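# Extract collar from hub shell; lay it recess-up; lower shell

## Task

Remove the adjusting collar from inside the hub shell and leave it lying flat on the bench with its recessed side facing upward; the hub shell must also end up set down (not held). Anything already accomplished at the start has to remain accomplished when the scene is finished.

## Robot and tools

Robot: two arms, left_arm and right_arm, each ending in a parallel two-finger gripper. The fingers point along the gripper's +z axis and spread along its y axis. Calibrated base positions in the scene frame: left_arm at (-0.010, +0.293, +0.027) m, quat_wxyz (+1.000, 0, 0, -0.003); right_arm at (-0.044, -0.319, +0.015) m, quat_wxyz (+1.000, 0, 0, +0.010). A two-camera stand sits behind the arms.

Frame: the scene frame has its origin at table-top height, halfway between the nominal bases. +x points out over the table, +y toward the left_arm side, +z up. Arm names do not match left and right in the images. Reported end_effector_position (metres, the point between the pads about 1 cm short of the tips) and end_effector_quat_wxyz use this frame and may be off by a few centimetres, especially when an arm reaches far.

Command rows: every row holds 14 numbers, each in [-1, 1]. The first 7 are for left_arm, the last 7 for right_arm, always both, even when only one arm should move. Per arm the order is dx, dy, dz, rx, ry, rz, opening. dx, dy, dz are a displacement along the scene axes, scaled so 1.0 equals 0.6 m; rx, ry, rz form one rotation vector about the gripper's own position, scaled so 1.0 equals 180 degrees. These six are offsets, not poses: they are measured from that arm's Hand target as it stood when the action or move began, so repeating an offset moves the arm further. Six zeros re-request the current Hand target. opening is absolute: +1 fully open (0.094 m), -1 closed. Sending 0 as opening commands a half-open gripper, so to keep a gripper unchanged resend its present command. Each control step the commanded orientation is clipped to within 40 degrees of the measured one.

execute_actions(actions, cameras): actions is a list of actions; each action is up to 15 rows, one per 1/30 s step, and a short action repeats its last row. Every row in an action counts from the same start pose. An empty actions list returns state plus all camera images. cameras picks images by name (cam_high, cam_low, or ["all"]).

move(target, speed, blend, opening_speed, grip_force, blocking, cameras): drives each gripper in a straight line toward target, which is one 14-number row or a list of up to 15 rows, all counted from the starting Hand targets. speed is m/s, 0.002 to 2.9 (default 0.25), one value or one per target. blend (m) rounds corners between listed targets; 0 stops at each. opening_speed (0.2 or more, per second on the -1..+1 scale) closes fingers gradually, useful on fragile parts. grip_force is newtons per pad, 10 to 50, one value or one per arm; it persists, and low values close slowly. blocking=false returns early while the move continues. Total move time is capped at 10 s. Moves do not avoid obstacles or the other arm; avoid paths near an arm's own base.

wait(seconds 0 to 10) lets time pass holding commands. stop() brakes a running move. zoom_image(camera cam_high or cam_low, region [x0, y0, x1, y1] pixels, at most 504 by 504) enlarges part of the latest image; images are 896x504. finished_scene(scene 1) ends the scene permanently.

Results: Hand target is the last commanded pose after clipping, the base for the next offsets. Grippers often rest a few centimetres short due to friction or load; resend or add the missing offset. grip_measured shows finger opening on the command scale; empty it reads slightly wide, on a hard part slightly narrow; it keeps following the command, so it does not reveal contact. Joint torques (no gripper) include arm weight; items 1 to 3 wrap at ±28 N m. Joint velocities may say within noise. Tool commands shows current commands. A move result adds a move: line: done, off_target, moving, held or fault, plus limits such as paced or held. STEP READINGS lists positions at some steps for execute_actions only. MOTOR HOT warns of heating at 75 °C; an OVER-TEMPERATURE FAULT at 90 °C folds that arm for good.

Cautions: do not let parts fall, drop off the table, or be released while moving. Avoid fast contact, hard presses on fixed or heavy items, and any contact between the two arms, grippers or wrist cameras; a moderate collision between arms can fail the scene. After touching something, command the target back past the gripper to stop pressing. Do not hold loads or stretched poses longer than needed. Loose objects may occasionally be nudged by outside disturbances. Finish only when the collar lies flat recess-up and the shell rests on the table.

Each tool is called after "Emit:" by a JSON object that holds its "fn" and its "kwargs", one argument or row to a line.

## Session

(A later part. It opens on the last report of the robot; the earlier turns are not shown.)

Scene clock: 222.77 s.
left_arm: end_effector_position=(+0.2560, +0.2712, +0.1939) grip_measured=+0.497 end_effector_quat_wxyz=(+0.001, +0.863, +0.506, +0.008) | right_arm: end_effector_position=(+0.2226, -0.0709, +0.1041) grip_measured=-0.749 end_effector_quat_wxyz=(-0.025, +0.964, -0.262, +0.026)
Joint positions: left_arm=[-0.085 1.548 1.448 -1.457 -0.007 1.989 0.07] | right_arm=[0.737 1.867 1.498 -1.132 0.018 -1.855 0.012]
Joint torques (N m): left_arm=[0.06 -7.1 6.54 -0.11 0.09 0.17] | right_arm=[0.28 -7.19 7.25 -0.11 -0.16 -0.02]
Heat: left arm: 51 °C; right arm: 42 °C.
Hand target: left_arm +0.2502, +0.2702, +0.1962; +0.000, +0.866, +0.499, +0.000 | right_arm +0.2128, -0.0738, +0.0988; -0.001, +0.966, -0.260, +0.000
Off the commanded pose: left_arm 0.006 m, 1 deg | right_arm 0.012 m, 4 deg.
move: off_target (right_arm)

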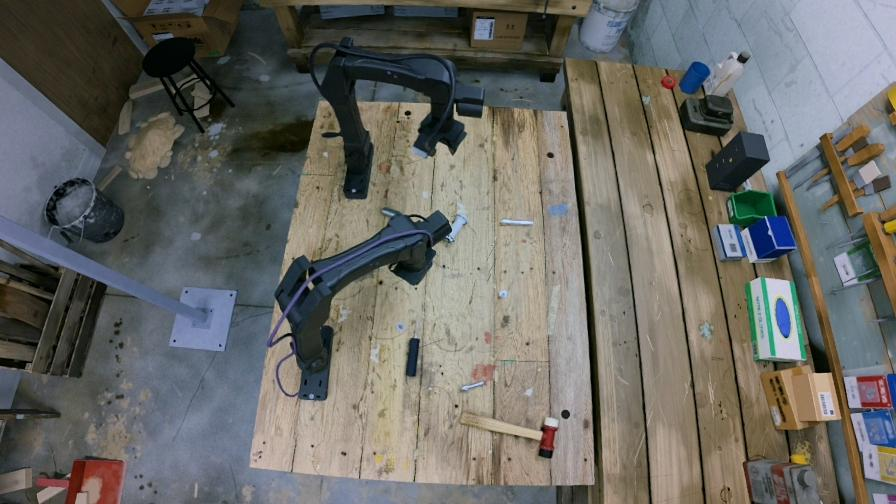

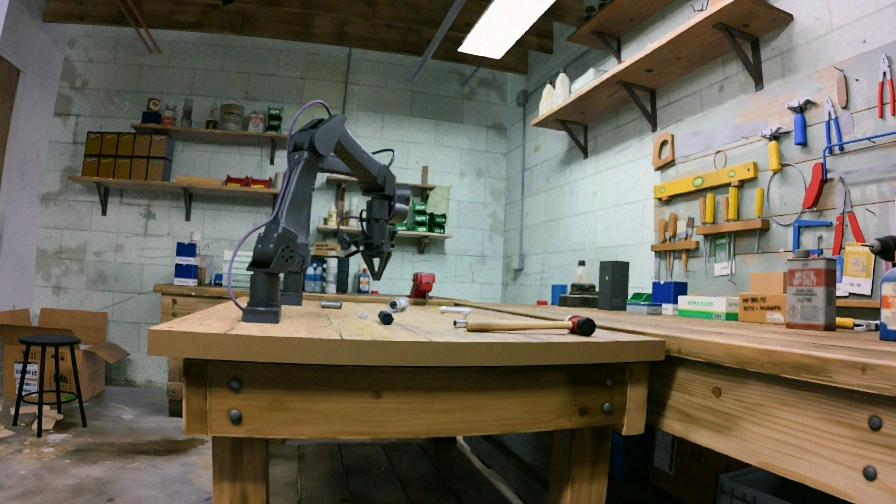

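Emit:
{"fn": "move", "kwargs": {
  "target": [
    [0,0,0.05,0,0,0.15,1,-0.1,-0.627,0.25,0,0,-0.5,-0.7],
    [-0.155,-0.712,-0.193,0,0,0.333,1,-0.1,-0.627,0.25,0,0,-0.5,-0.7]
  ],
  "speed": 0.35,
  "cameras": ["cam_high","cam_low"]
}}

Emit:
{"fn": "zoom_image", "kwargs": {
  "camera": "cam_low",
  "region": [320, 250, 420, 330]
}}

Emit:
{"fn": "zoom_image", "kwargs": {
  "camera": "cam_high",
  "region": [360, 270, 440, 350]
}}

Scene clock: 255.23 s.
left_arm: end_effector_position=(+0.1545, -0.1567, +0.0863) grip_measured=+0.997 end_effector_quat_wxyz=(+0.005, +0.507, +0.862, -0.006) | right_arm: end_effector_position=(+0.1621, -0.4613, +0.2468) grip_measured=-0.701 end_effector_quat_wxyz=(+0.043, -0.486, +0.865, -0.118)
Joint positions: left_arm=[-1.214 2.457 2.315 -1.413 0.002 -0.159 0.094] | right_arm=[-0.605 1.33 1.494 -1.486 0.03 -1.613 0.014]
Joint torques (N m): left_arm=[0.34 -12.22 8.58 0.03 -0.01 -0.04] | right_arm=[-0.44 -3.77 6.83 0.16 -0.27 -0.24]
Heat: left arm: 51 °C; right arm: 40 °C.
Hand target: left_arm +0.1572, -0.1569, +0.0802; +0.000, +0.501, +0.866, +0.000 | right_arm +0.1527, -0.4500, +0.2487; +0.000, -0.499, +0.866, -0.001
Off the commanded pose: left_arm 0.006 m, 1 deg | right_arm 0.015 m, 14 deg.
joint sent to its limit (right arm) — joint 4 (wrist pitch), lower limit. The joint targets are off in orientation, not in position.
move: off_target (right_arm)

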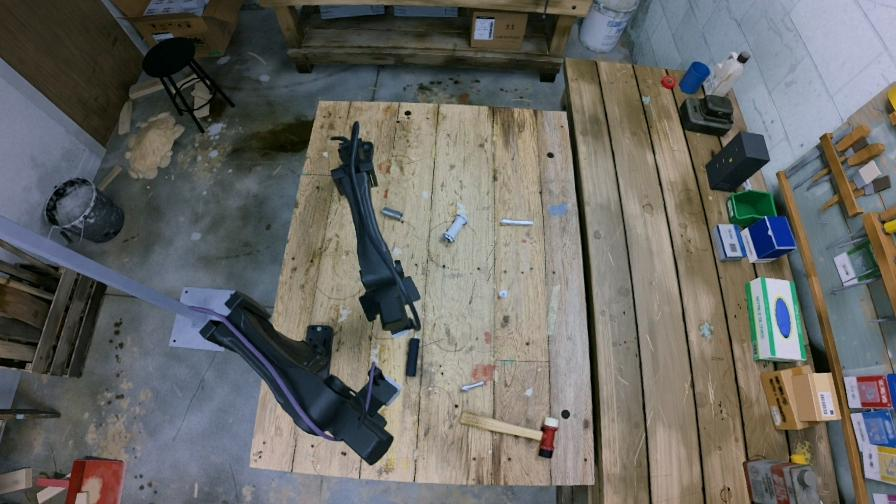

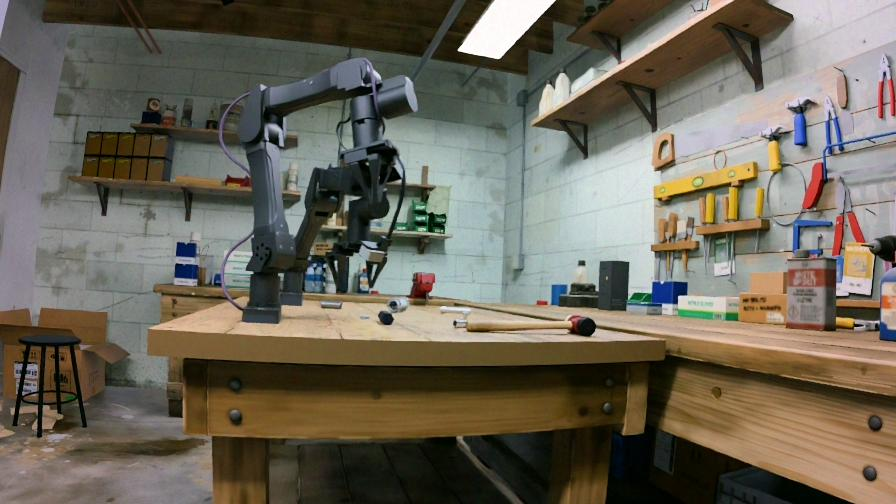

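Scaled by 5.040 from the camera's 896x504 image, which has a finer 1280x720 frame.

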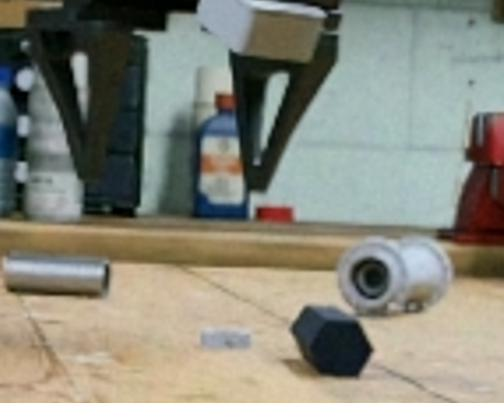

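Scaled by 6.300 from the camera's 896x504 image, which has a finer 1280x720 frame.

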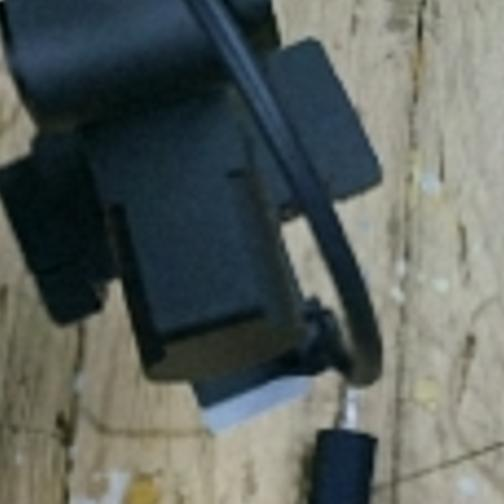

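Emit:
{"fn": "move", "kwargs": {
  "target": [0.031,0.003,-0.085,0,0,0,1,0,0,0,0,0,0,-0.7],
  "speed": 0.2,
  "cameras": ["cam_low","cam_high"]
}}

Emit:
{"fn": "zoom_image", "kwargs": {
  "camera": "cam_low",
  "region": [335, 280, 395, 330]
}}

Emit:
{"fn": "zoom_image", "kwargs": {
  "camera": "cam_high",
  "region": [370, 290, 430, 350]
}}

Scene clock: 268.10 s.
left_arm: end_effector_position=(+0.1757, -0.1553, +0.0406) grip_measured=+0.997 end_effector_quat_wxyz=(+0.004, +0.496, +0.868, -0.005) | right_arm: end_effector_position=(+0.1621, -0.4613, +0.2468) grip_measured=-0.701 end_effector_quat_wxyz=(+0.043, -0.486, +0.865, -0.118)
Joint positions: left_arm=[-1.172 2.496 2.204 -1.267 0.002 -0.141 0.094] | right_arm=[-0.605 1.33 1.494 -1.486 0.03 -1.613 0.014]
Joint torques (N m): left_arm=[-0.09 -13.14 6.06 0.21 -0.02 0.14] | right_arm=[-0.44 -3.75 6.82 0.16 -0.27 -0.23]
Heat: left arm: 50 °C; right arm: 41 °C.
Hand target: left_arm +0.1757, -0.1552, +0.0293; +0.000, +0.501, +0.865, +0.000 | right_arm +0.1527, -0.4500, +0.2487; +0.000, -0.499, +0.866, -0.001
Off the commanded pose: left_arm 0.011 m, 1 deg | right_arm 0.015 m, 14 deg.
joint sent to its limit (right arm) — joint 4 (wrist pitch), lower limit. The joint targets are off in orientation, not in position.
move: off_target (left_arm, right_arm)

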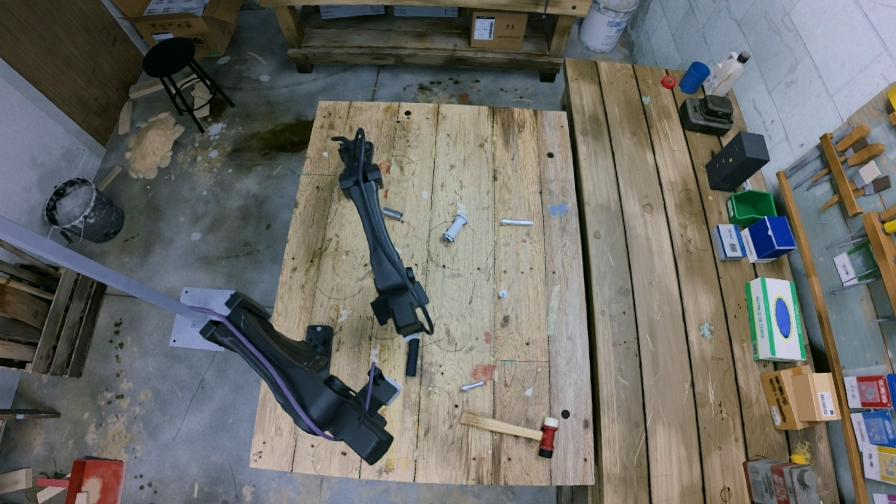

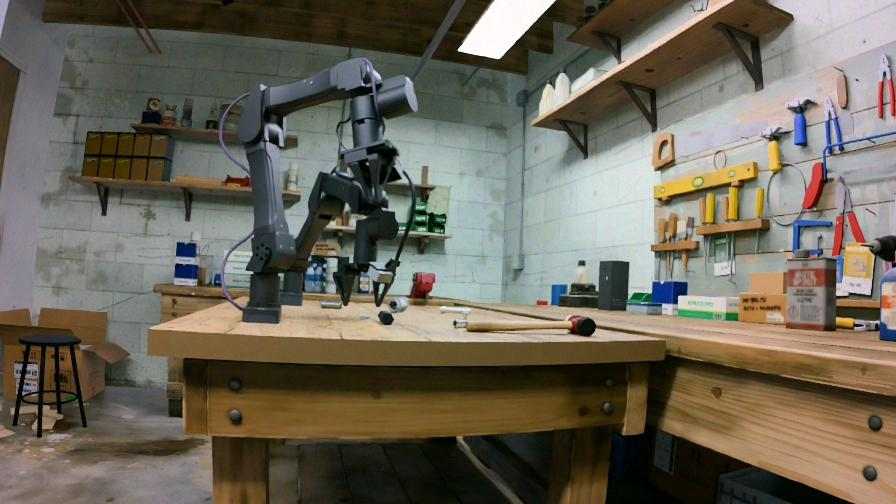

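Scaled by 8.400 from the camera's 896x504 image, which has a finer 1280x720 frame.

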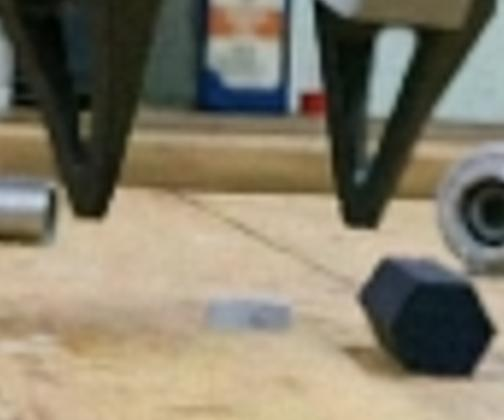

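Scaled by 8.400 from the camera's 896x504 image, which has a finer 1280x720 frame.

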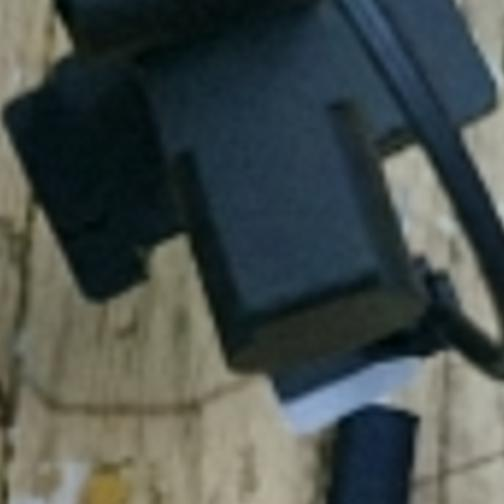

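Emit:
{"fn": "move", "kwargs": {
  "target": [
    [0.011,0,-0.04,0,0,0,1,0,0,0,0,0,0,-0.7]
  ],
  "speed": 0.08,
  "cameras": ["cam_low"]
}}

Emit:
{"fn": "zoom_image", "kwargs": {
  "camera": "cam_low",
  "region": [335, 280, 395, 330]
}}

Scene clock: 274.10 s.
left_arm: end_effector_position=(+0.1794, -0.1589, +0.0204) grip_measured=+0.997 end_effector_quat_wxyz=(+0.008, +0.500, +0.866, -0.007) | right_arm: end_effector_position=(+0.1621, -0.4613, +0.2468) grip_measured=-0.701 end_effector_quat_wxyz=(+0.043, -0.486, +0.865, -0.118)
Joint positions: left_arm=[-1.168 2.52 2.168 -1.198 0.002 -0.128 0.094] | right_arm=[-0.605 1.33 1.494 -1.486 0.03 -1.613 0.014]
Joint torques (N m): left_arm=[0.77 -12.81 5.65 0.24 0 0.13] | right_arm=[-0.46 -3.77 6.83 0.16 -0.27 -0.24]
Heat: left arm: 49 °C; right arm: 41 °C.
Hand target: left_arm +0.1824, -0.1552, +0.0054; +0.000, +0.501, +0.865, +0.000 | right_arm +0.1527, -0.4500, +0.2487; +0.000, -0.499, +0.866, -0.001
Off the commanded pose: left_arm 0.016 m, 1 deg | right_arm 0.015 m, 14 deg.
joint sent to its limit (right arm) — joint 4 (wrist pitch), lower limit. The joint targets are off in orientation, not in position.
move: off_target (left_arm, right_arm)
Images, in order (width x height): cam_low 896x504.

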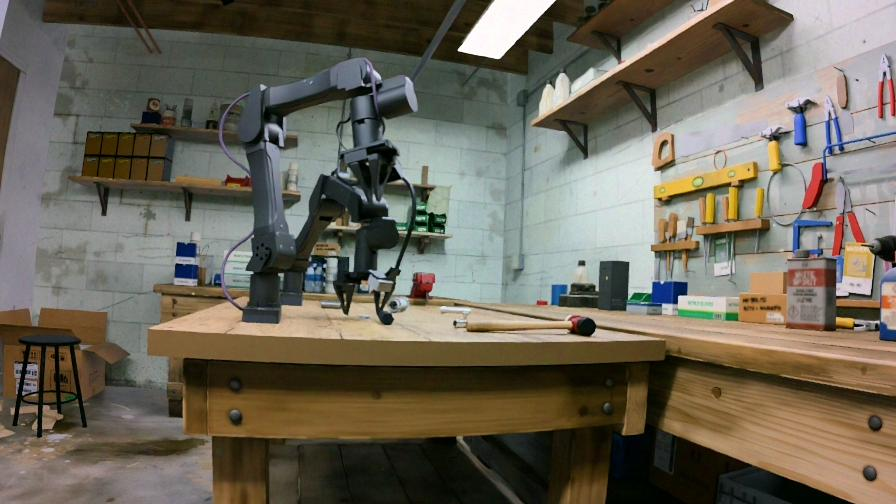

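Scaled by 8.400 from the camera's 896x504 image, which has a finer 1280x720 frame.

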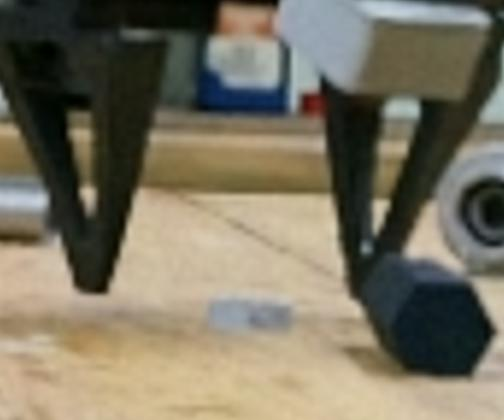

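Emit:
{"fn": "move", "kwargs": {
  "target": [
    [0,0,0.07,0,0,0,0.5,0,0,0,0,0,0,-0.7],
    [0.011,0.008,0.07,0,0,0.333,0.3,0,0,0,0,0,0,-0.7],
    [0.011,0.008,-0.0125,0,0,0.333,0.3,0,0,0,0,0,0,-0.7]
  ],
  "speed": [0.15,0.2,0.08],
  "blend": [0.01,0.005,0],
  "cameras": ["cam_low"]
}}

Emit:
{"fn": "zoom_image", "kwargs": {
  "camera": "cam_low",
  "region": [335, 280, 395, 330]
}}

Scene clock: 290.67 s.
left_arm: end_effector_position=(+0.1896, -0.1600, +0.0197) grip_measured=+0.303 end_effector_quat_wxyz=(+0.005, +0.009, +1.000, -0.022) | right_arm: end_effector_position=(+0.1621, -0.4613, +0.2468) grip_measured=-0.701 end_effector_quat_wxyz=(+0.043, -0.486, +0.865, -0.118)
Joint positions: left_arm=[-1.148 2.517 2.16 -1.17 0.009 -1.137 0.061] | right_arm=[-0.605 1.33 1.494 -1.486 0.03 -1.613 0.014]
Joint torques (N m): left_arm=[0.25 -12.85 3.77 0.38 -0.07 -0.07] | right_arm=[-0.44 -3.77 6.82 0.16 -0.27 -0.24]
Heat: left arm: 49 °C; right arm: 41 °C.
Hand target: left_arm +0.1890, -0.1503, -0.0022; +0.000, +0.002, +1.000, +0.000 | right_arm +0.1527, -0.4500, +0.2487; +0.000, -0.499, +0.866, -0.001
Off the commanded pose: left_arm 0.024 m, 3 deg | right_arm 0.015 m, 14 deg.
joint sent to its limit (right arm) — joint 4 (wrist pitch), lower limit. The joint targets are off in orientation, not in position.
move: off_target (left_arm, right_arm); blend cut to 0 m at target 2
Images, in order (width x height): cam_low 896x504.

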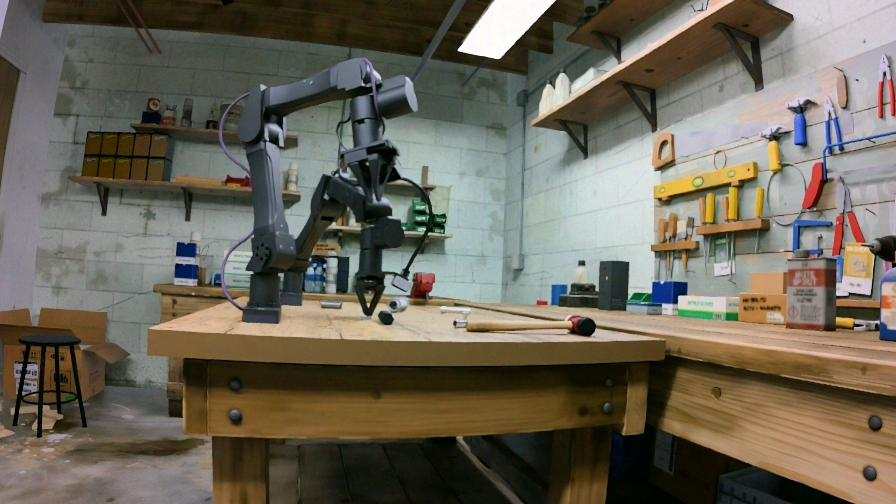

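Scaled by 8.400 from the camera's 896x504 image, which has a finer 1280x720 frame.

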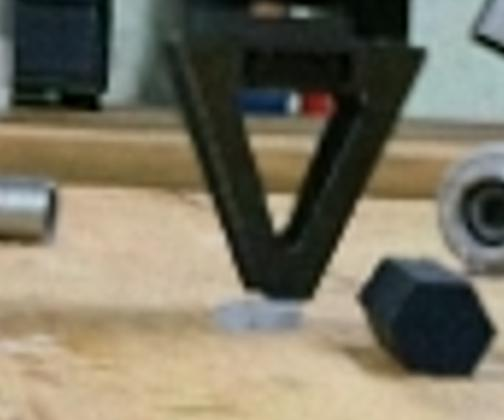

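Emit:
{"fn": "move", "kwargs": {
  "target": [0,0,0.1,0,0,0,0.3,0,0,0,0,0,0,-0.7],
  "speed": 0.15,
  "cameras": ["cam_low","cam_high"]
}}

Emit:
{"fn": "zoom_image", "kwargs": {
  "camera": "cam_low",
  "region": [335, 270, 395, 330]
}}

Emit:
{"fn": "zoom_image", "kwargs": {
  "camera": "cam_high",
  "region": [370, 290, 430, 350]
}}

Scene clock: 296.23 s.
left_arm: end_effector_position=(+0.1854, -0.1506, +0.0524) grip_measured=+0.303 end_effector_quat_wxyz=(-0.005, +0.009, +1.000, +0.000) | right_arm: end_effector_position=(+0.1621, -0.4613, +0.2468) grip_measured=-0.701 end_effector_quat_wxyz=(+0.043, -0.486, +0.865, -0.118)
Joint positions: left_arm=[-1.148 2.517 2.29 -1.349 0.009 -1.137 0.061] | right_arm=[-0.605 1.33 1.494 -1.486 0.03 -1.613 0.014]
Joint torques (N m): left_arm=[0.29 -14.84 8.25 -0.09 -0.05 -0.1] | right_arm=[-0.46 -3.77 6.8 0.17 -0.27 -0.24]
Heat: left arm: 49 °C; right arm: 42 °C.
Hand target: left_arm +0.1889, -0.1504, +0.0579; +0.000, +0.002, +1.000, +0.000 | right_arm +0.1527, -0.4500, +0.2487; +0.000, -0.499, +0.866, -0.001
Off the commanded pose: left_arm 0.006 m, 1 deg | right_arm 0.015 m, 14 deg.
joint sent to its limit (right arm) — joint 4 (wrist pitch), lower limit. The joint targets are off in orientation, not in position.
move: off_target (right_arm)

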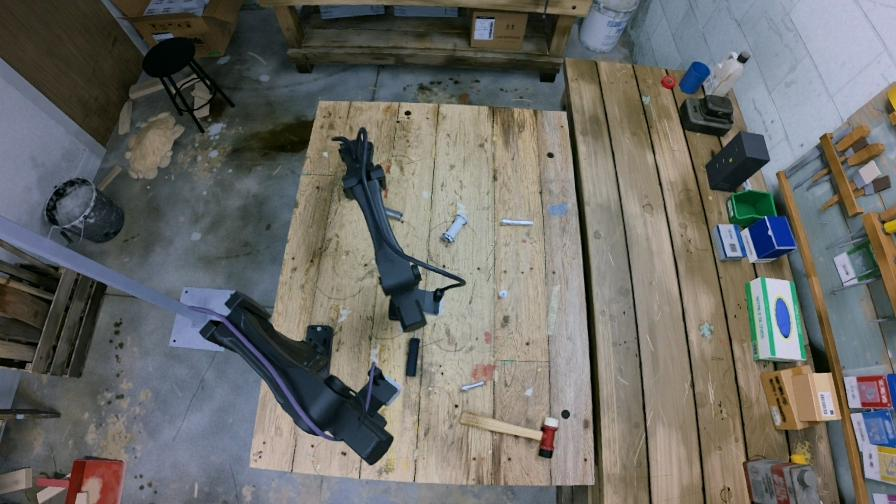

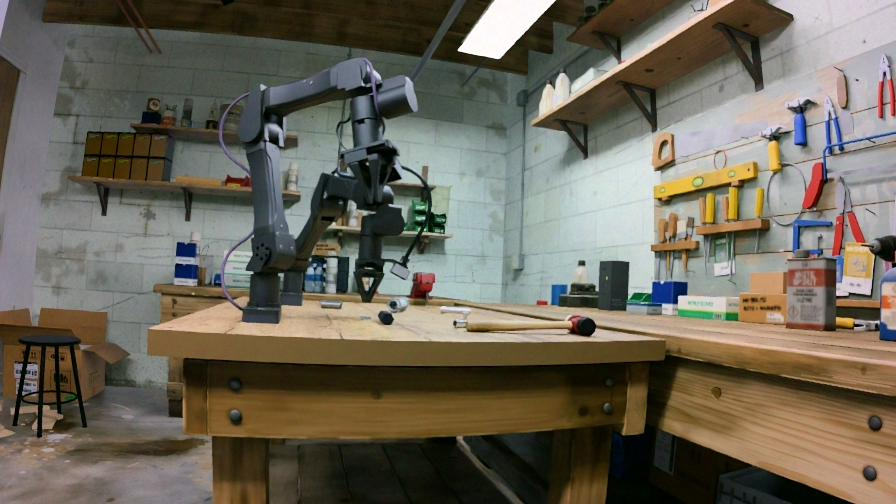

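Scaled by 8.400 from the camera's 896x504 image, which has a finer 1280x720 frame.

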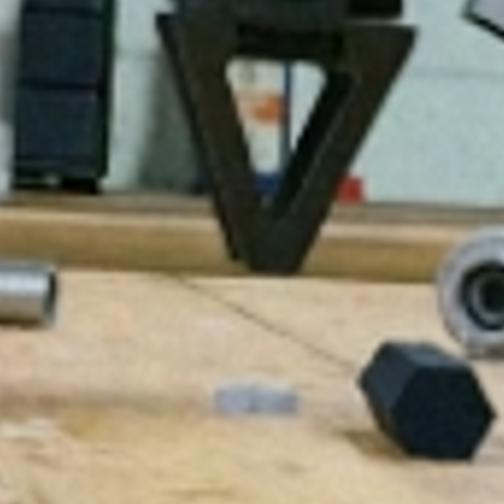

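Scaled by 8.400 from the camera's 896x504 image, which has a finer 1280x720 frame.

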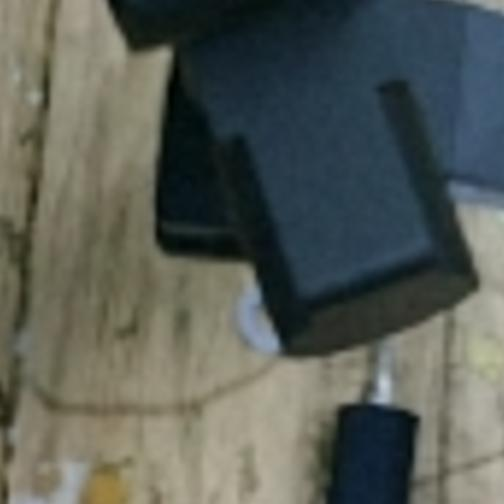

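Emit:
{"fn": "move", "kwargs": {
  "target": [-0.004,0.012,-0.083,0,0,0,1,0,0,0,0,0,0,-0.7],
  "speed": 0.08,
  "cameras": ["cam_low","cam_high"]
}}

Emit:
{"fn": "zoom_image", "kwargs": {
  "camera": "cam_low",
  "region": [335, 270, 395, 330]
}}

Scene clock: 305.70 s.
left_arm: end_effector_position=(+0.1860, -0.1512, +0.0200) grip_measured=+0.997 end_effector_quat_wxyz=(+0.000, +0.008, +1.000, -0.015) | right_arm: end_effector_position=(+0.1621, -0.4613, +0.2468) grip_measured=-0.701 end_effector_quat_wxyz=(+0.043, -0.486, +0.865, -0.118)
Joint positions: left_arm=[-1.146 2.488 2.107 -1.164 0.012 -1.137 0.094] | right_arm=[-0.605 1.33 1.494 -1.486 0.03 -1.613 0.014]
Joint torques (N m): left_arm=[0.27 -14.17 4.05 0.29 -0.1 -0.07] | right_arm=[-0.44 -3.77 6.82 0.16 -0.26 -0.23]
Heat: left arm: 50 °C; right arm: 42 °C.
Hand target: left_arm +0.1865, -0.1432, +0.0080; +0.000, +0.002, +1.000, +0.000 | right_arm +0.1527, -0.4500, +0.2487; +0.000, -0.499, +0.866, -0.001
Off the commanded pose: left_arm 0.014 m, 2 deg | right_arm 0.015 m, 14 deg.
joint sent to its limit (right arm) — joint 4 (wrist pitch), lower limit. The joint targets are off in orientation, not in position.
move: off_target (left_arm, right_arm)

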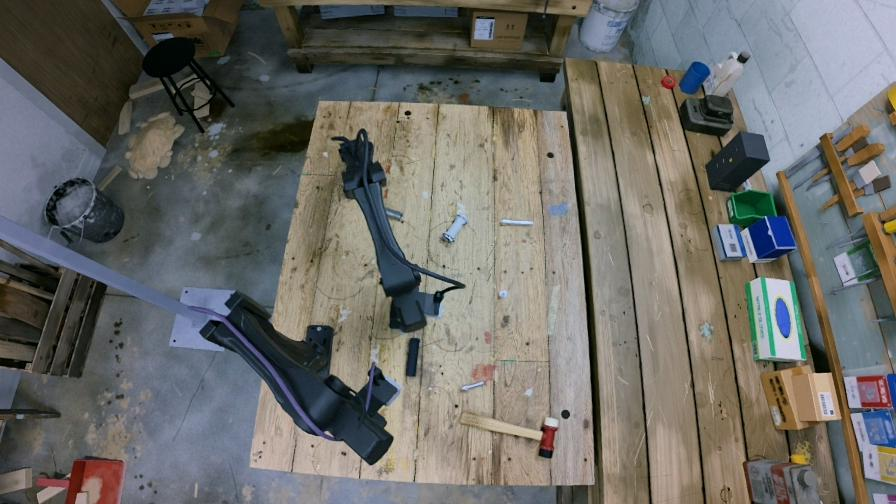

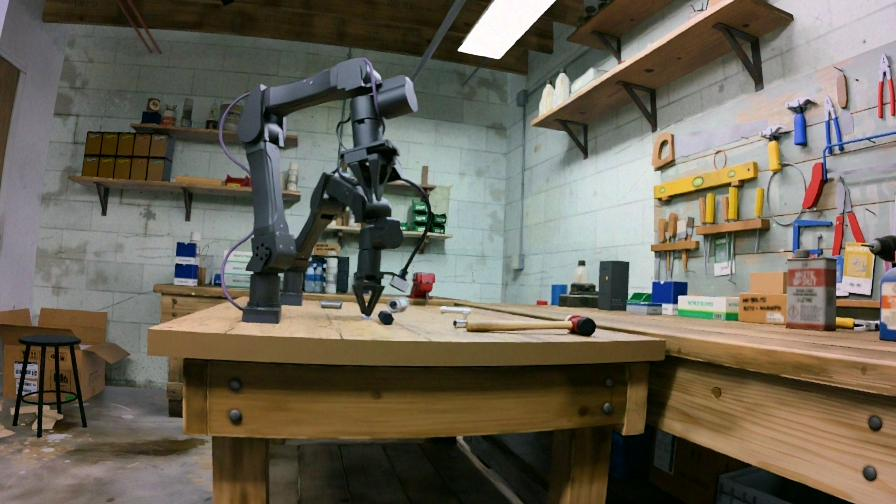

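Scaled by 8.400 from the camera's 896x504 image, which has a finer 1280x720 frame.

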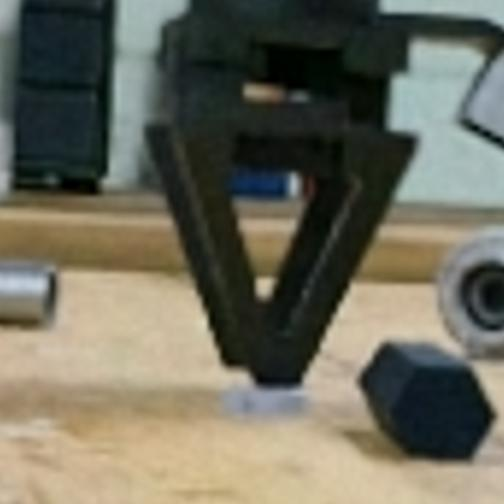

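Emit:
{"fn": "move", "kwargs": {
  "target": [
    [0,0,0.1,0,0,0,0.7,0,0,0,0,0,0,-0.7],
    [-0.008,0.05,0.12,-0.175,-0.207,-0.421,0.3,0,0,0,0,0,0,-0.7]
  ],
  "speed": [0.15,0.3],
  "blend": [0.01,0],
  "cameras": ["cam_low","cam_high"]
}}

Emit:
{"fn": "zoom_image", "kwargs": {
  "camera": "cam_low",
  "region": [335, 270, 395, 330]
}}

Emit:
{"fn": "zoom_image", "kwargs": {
  "camera": "cam_high",
  "region": [370, 290, 430, 350]
}}

Scene clock: 328.93 s.
left_arm: end_effector_position=(+0.1818, -0.1132, +0.0729) grip_measured=+0.303 end_effector_quat_wxyz=(+0.282, +0.594, +0.714, -0.240) | right_arm: end_effector_position=(+0.1621, -0.4613, +0.2468) grip_measured=-0.701 end_effector_quat_wxyz=(+0.043, -0.486, +0.865, -0.118)
Joint positions: left_arm=[-1.026 1.798 0.94 0.011 0.249 0.26 0.061] | right_arm=[-0.605 1.33 1.494 -1.486 0.03 -1.613 0.014]
Joint torques (N m): left_arm=[0.39 -11.11 5.48 1.52 0.21 0.14] | right_arm=[-0.44 -3.77 6.83 0.16 -0.27 -0.24]
Heat: left arm: 48 °C; right arm: 42 °C.
Hand target: left_arm +0.1817, -0.1132, +0.0800; +0.293, +0.596, +0.705, -0.247 | right_arm +0.1527, -0.4500, +0.2487; +0.000, -0.499, +0.866, -0.001
Off the commanded pose: left_arm 0.007 m, 2 deg | right_arm 0.015 m, 14 deg.
joint sent to its limit (right arm) — joint 4 (wrist pitch), lower limit. The joint targets are off in orientation, not in position.
move: off_target (right_arm)

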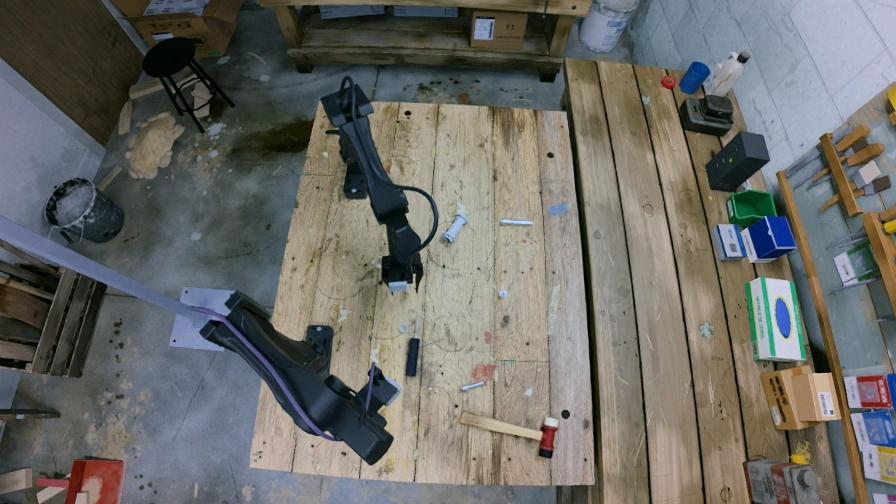

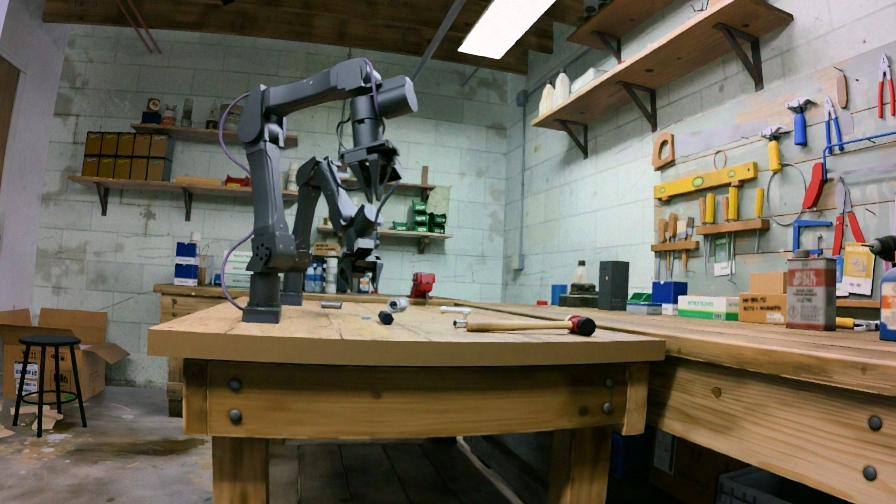

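Scaled by 8.400 from the camera's 896x504 image, which has a finer 1280x720 frame.

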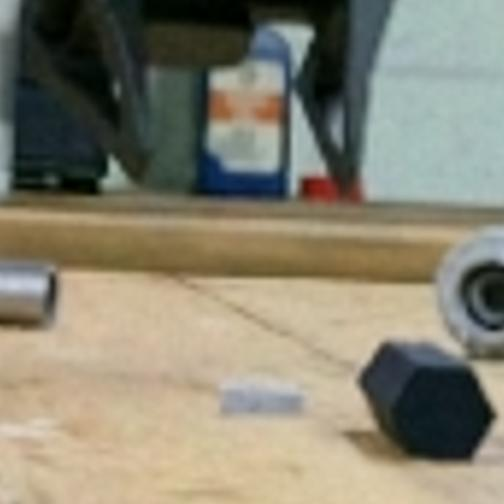

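Scaled by 8.400 from the camera's 896x504 image, which has a finer 1280x720 frame.

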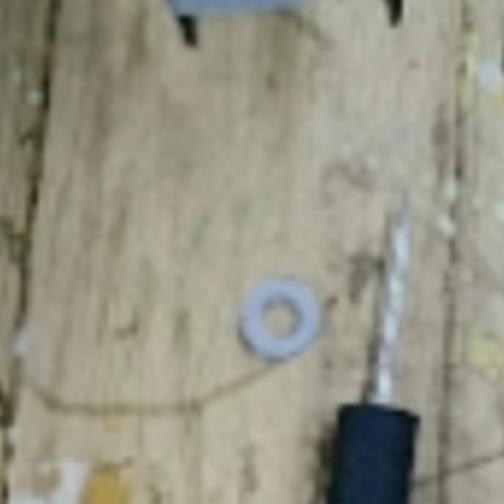

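Emit:
{"fn": "zoom_image", "kwargs": {
  "camera": "cam_high",
  "region": [396, 321, 410, 335]
}}

Emit:
{"fn": "zoom_image", "kwargs": {
  "camera": "cam_low",
  "region": [358, 312, 374, 322]
}}

Scaled by 36.000 from the camera's 896x504 image, which has a finer 1280x720 frame.

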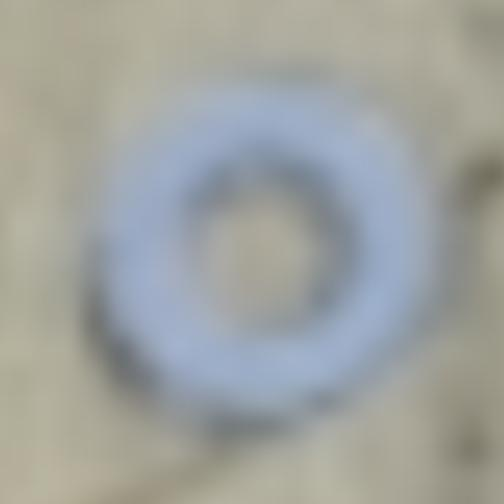

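Scaled by 31.500 from the camera's 896x504 image, which has a finer 1280x720 frame.

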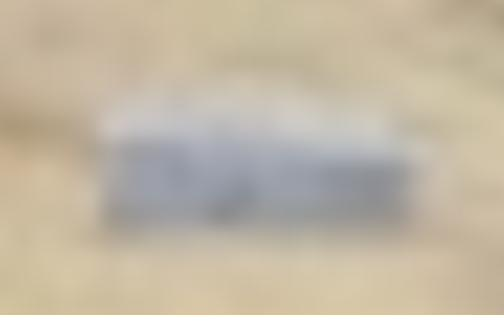

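Emit:
{"fn": "move", "kwargs": {
  "target": [-0.005,-0.105,-0.065,0,0,0,-0.1,0,0,0,0,0,0,-0.7],
  "speed": 0.15,
  "cameras": ["cam_low","cam_high"]
}}

Emit:
{"fn": "zoom_image", "kwargs": {
  "camera": "cam_low",
  "region": [335, 270, 395, 330]
}}

Emit:
{"fn": "zoom_image", "kwargs": {
  "camera": "cam_high",
  "region": [370, 290, 430, 350]
}}

Scene clock: 346.43 s.
left_arm: end_effector_position=(+0.1732, -0.1673, +0.0390) grip_measured=-0.097 end_effector_quat_wxyz=(+0.282, +0.601, +0.706, -0.245) | right_arm: end_effector_position=(+0.1621, -0.4613, +0.2468) grip_measured=-0.701 end_effector_quat_wxyz=(+0.043, -0.486, +0.865, -0.118)
Joint positions: left_arm=[-1.112 2.02 1.081 0.109 0.207 0.211 0.042] | right_arm=[-0.605 1.33 1.494 -1.486 0.03 -1.613 0.014]
Joint torques (N m): left_arm=[-0.16 -9.32 8.16 1.57 0.05 -0.06] | right_arm=[-0.44 -3.75 6.82 0.16 -0.27 -0.24]
Heat: left arm: 47 °C; right arm: 42 °C.
Hand target: left_arm +0.1787, -0.1762, +0.0411; +0.293, +0.596, +0.705, -0.247 | right_arm +0.1527, -0.4500, +0.2487; +0.000, -0.499, +0.866, -0.001
Off the commanded pose: left_arm 0.011 m, 1 deg | right_arm 0.015 m, 14 deg.
joint sent to its limit (right arm) — joint 4 (wrist pitch), lower limit. The joint targets are off in orientation, not in position.
move: off_target (left_arm, right_arm)

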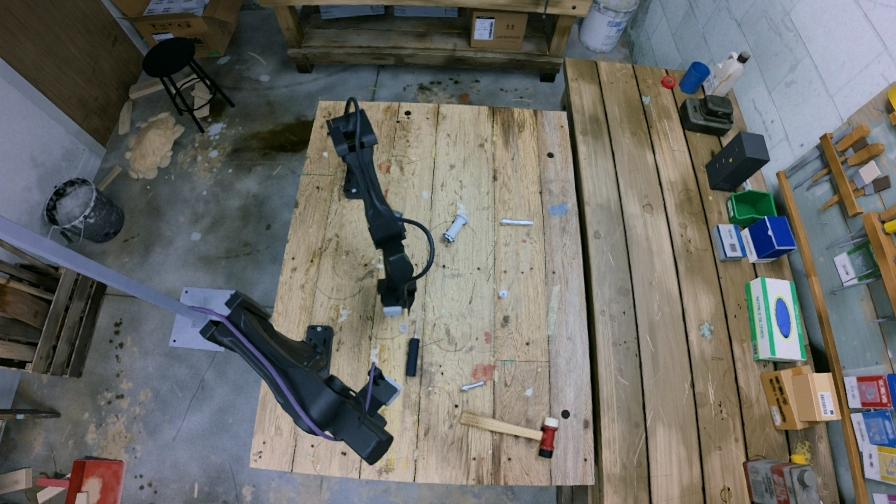

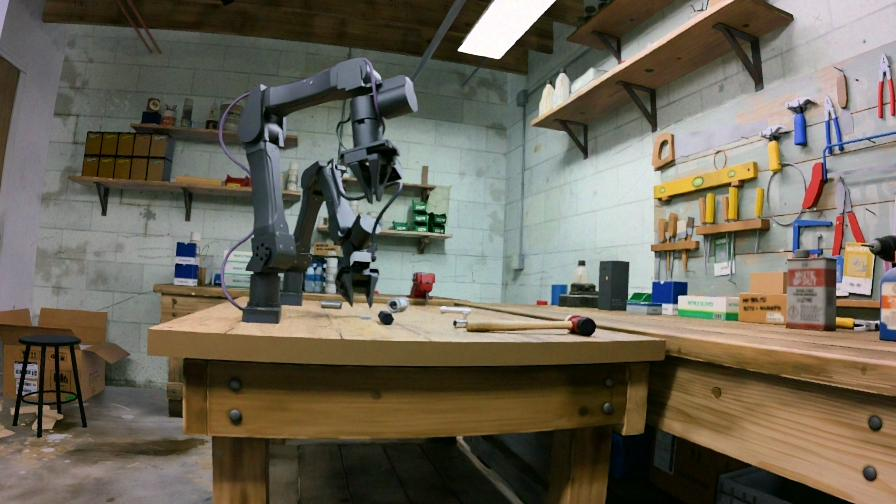

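Scaled by 8.400 from the camera's 896x504 image, which has a finer 1280x720 frame.

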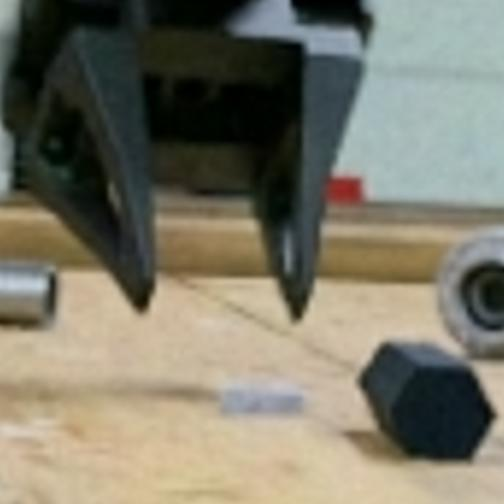

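Scaled by 8.400 from the camera's 896x504 image, which has a finer 1280x720 frame.

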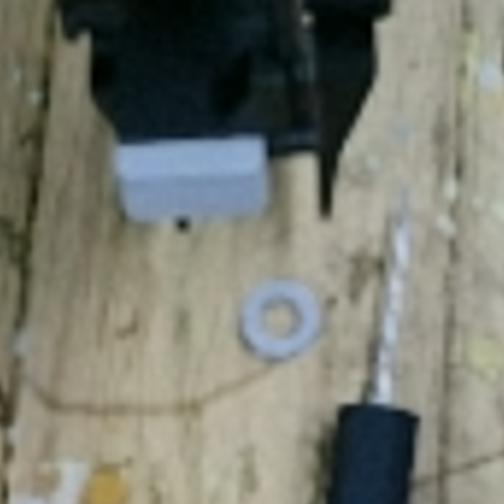

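Emit:
{"fn": "move", "kwargs": {
  "target": [0.015,-0.027,-0.045,0,0,0,-0.1,0,0,0,0,0,0,-0.7],
  "speed": 0.06,
  "cameras": ["cam_low","cam_high"]
}}

Emit:
{"fn": "zoom_image", "kwargs": {
  "camera": "cam_low",
  "region": [335, 270, 395, 330]
}}

Emit:
{"fn": "zoom_image", "kwargs": {
  "camera": "cam_high",
  "region": [370, 290, 430, 350]
}}

Scene clock: 354.47 s.
left_arm: end_effector_position=(+0.1824, -0.1860, +0.0163) grip_measured=-0.097 end_effector_quat_wxyz=(+0.286, +0.600, +0.705, -0.247) | right_arm: end_effector_position=(+0.1621, -0.4613, +0.2468) grip_measured=-0.701 end_effector_quat_wxyz=(+0.043, -0.486, +0.865, -0.118)
Joint positions: left_arm=[-1.112 2.137 1.15 0.169 0.207 0.21 0.042] | right_arm=[-0.605 1.33 1.494 -1.486 0.03 -1.613 0.014]
Joint torques (N m): left_arm=[0.13 -9.66 8.06 1.53 0.03 -0.03] | right_arm=[-0.43 -3.77 6.82 0.16 -0.27 -0.24]
Heat: left arm: 48 °C; right arm: 42 °C.
Hand target: left_arm +0.1877, -0.1924, +0.0141; +0.293, +0.596, +0.705, -0.247 | right_arm +0.1527, -0.4500, +0.2487; +0.000, -0.499, +0.866, -0.001
Off the commanded pose: left_arm 0.009 m, 1 deg | right_arm 0.015 m, 14 deg.
joint sent to its limit (right arm) — joint 4 (wrist pitch), lower limit. The joint targets are off in orientation, not in position.
move: off_target (right_arm)

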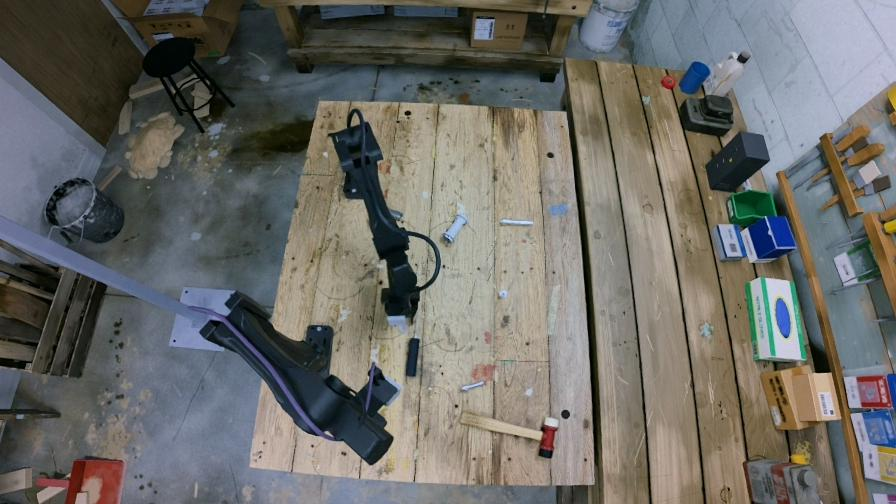

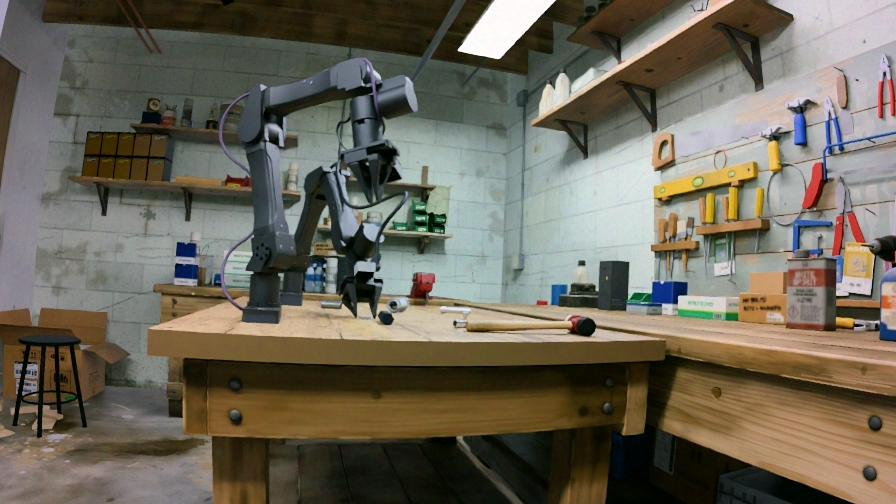

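Scaled by 8.400 from the camera's 896x504 image, which has a finer 1280x720 frame.

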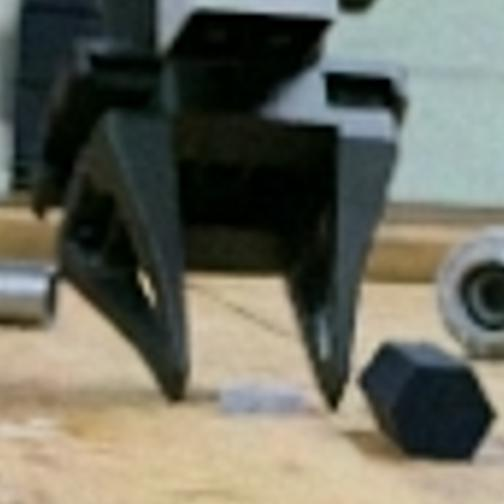

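Scaled by 8.400 from the camera's 896x504 image, which has a finer 1280x720 frame.

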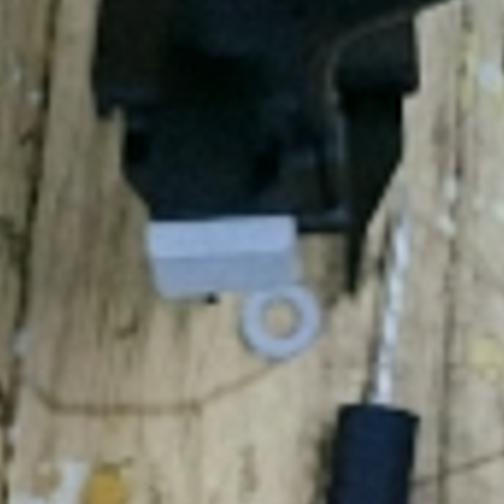

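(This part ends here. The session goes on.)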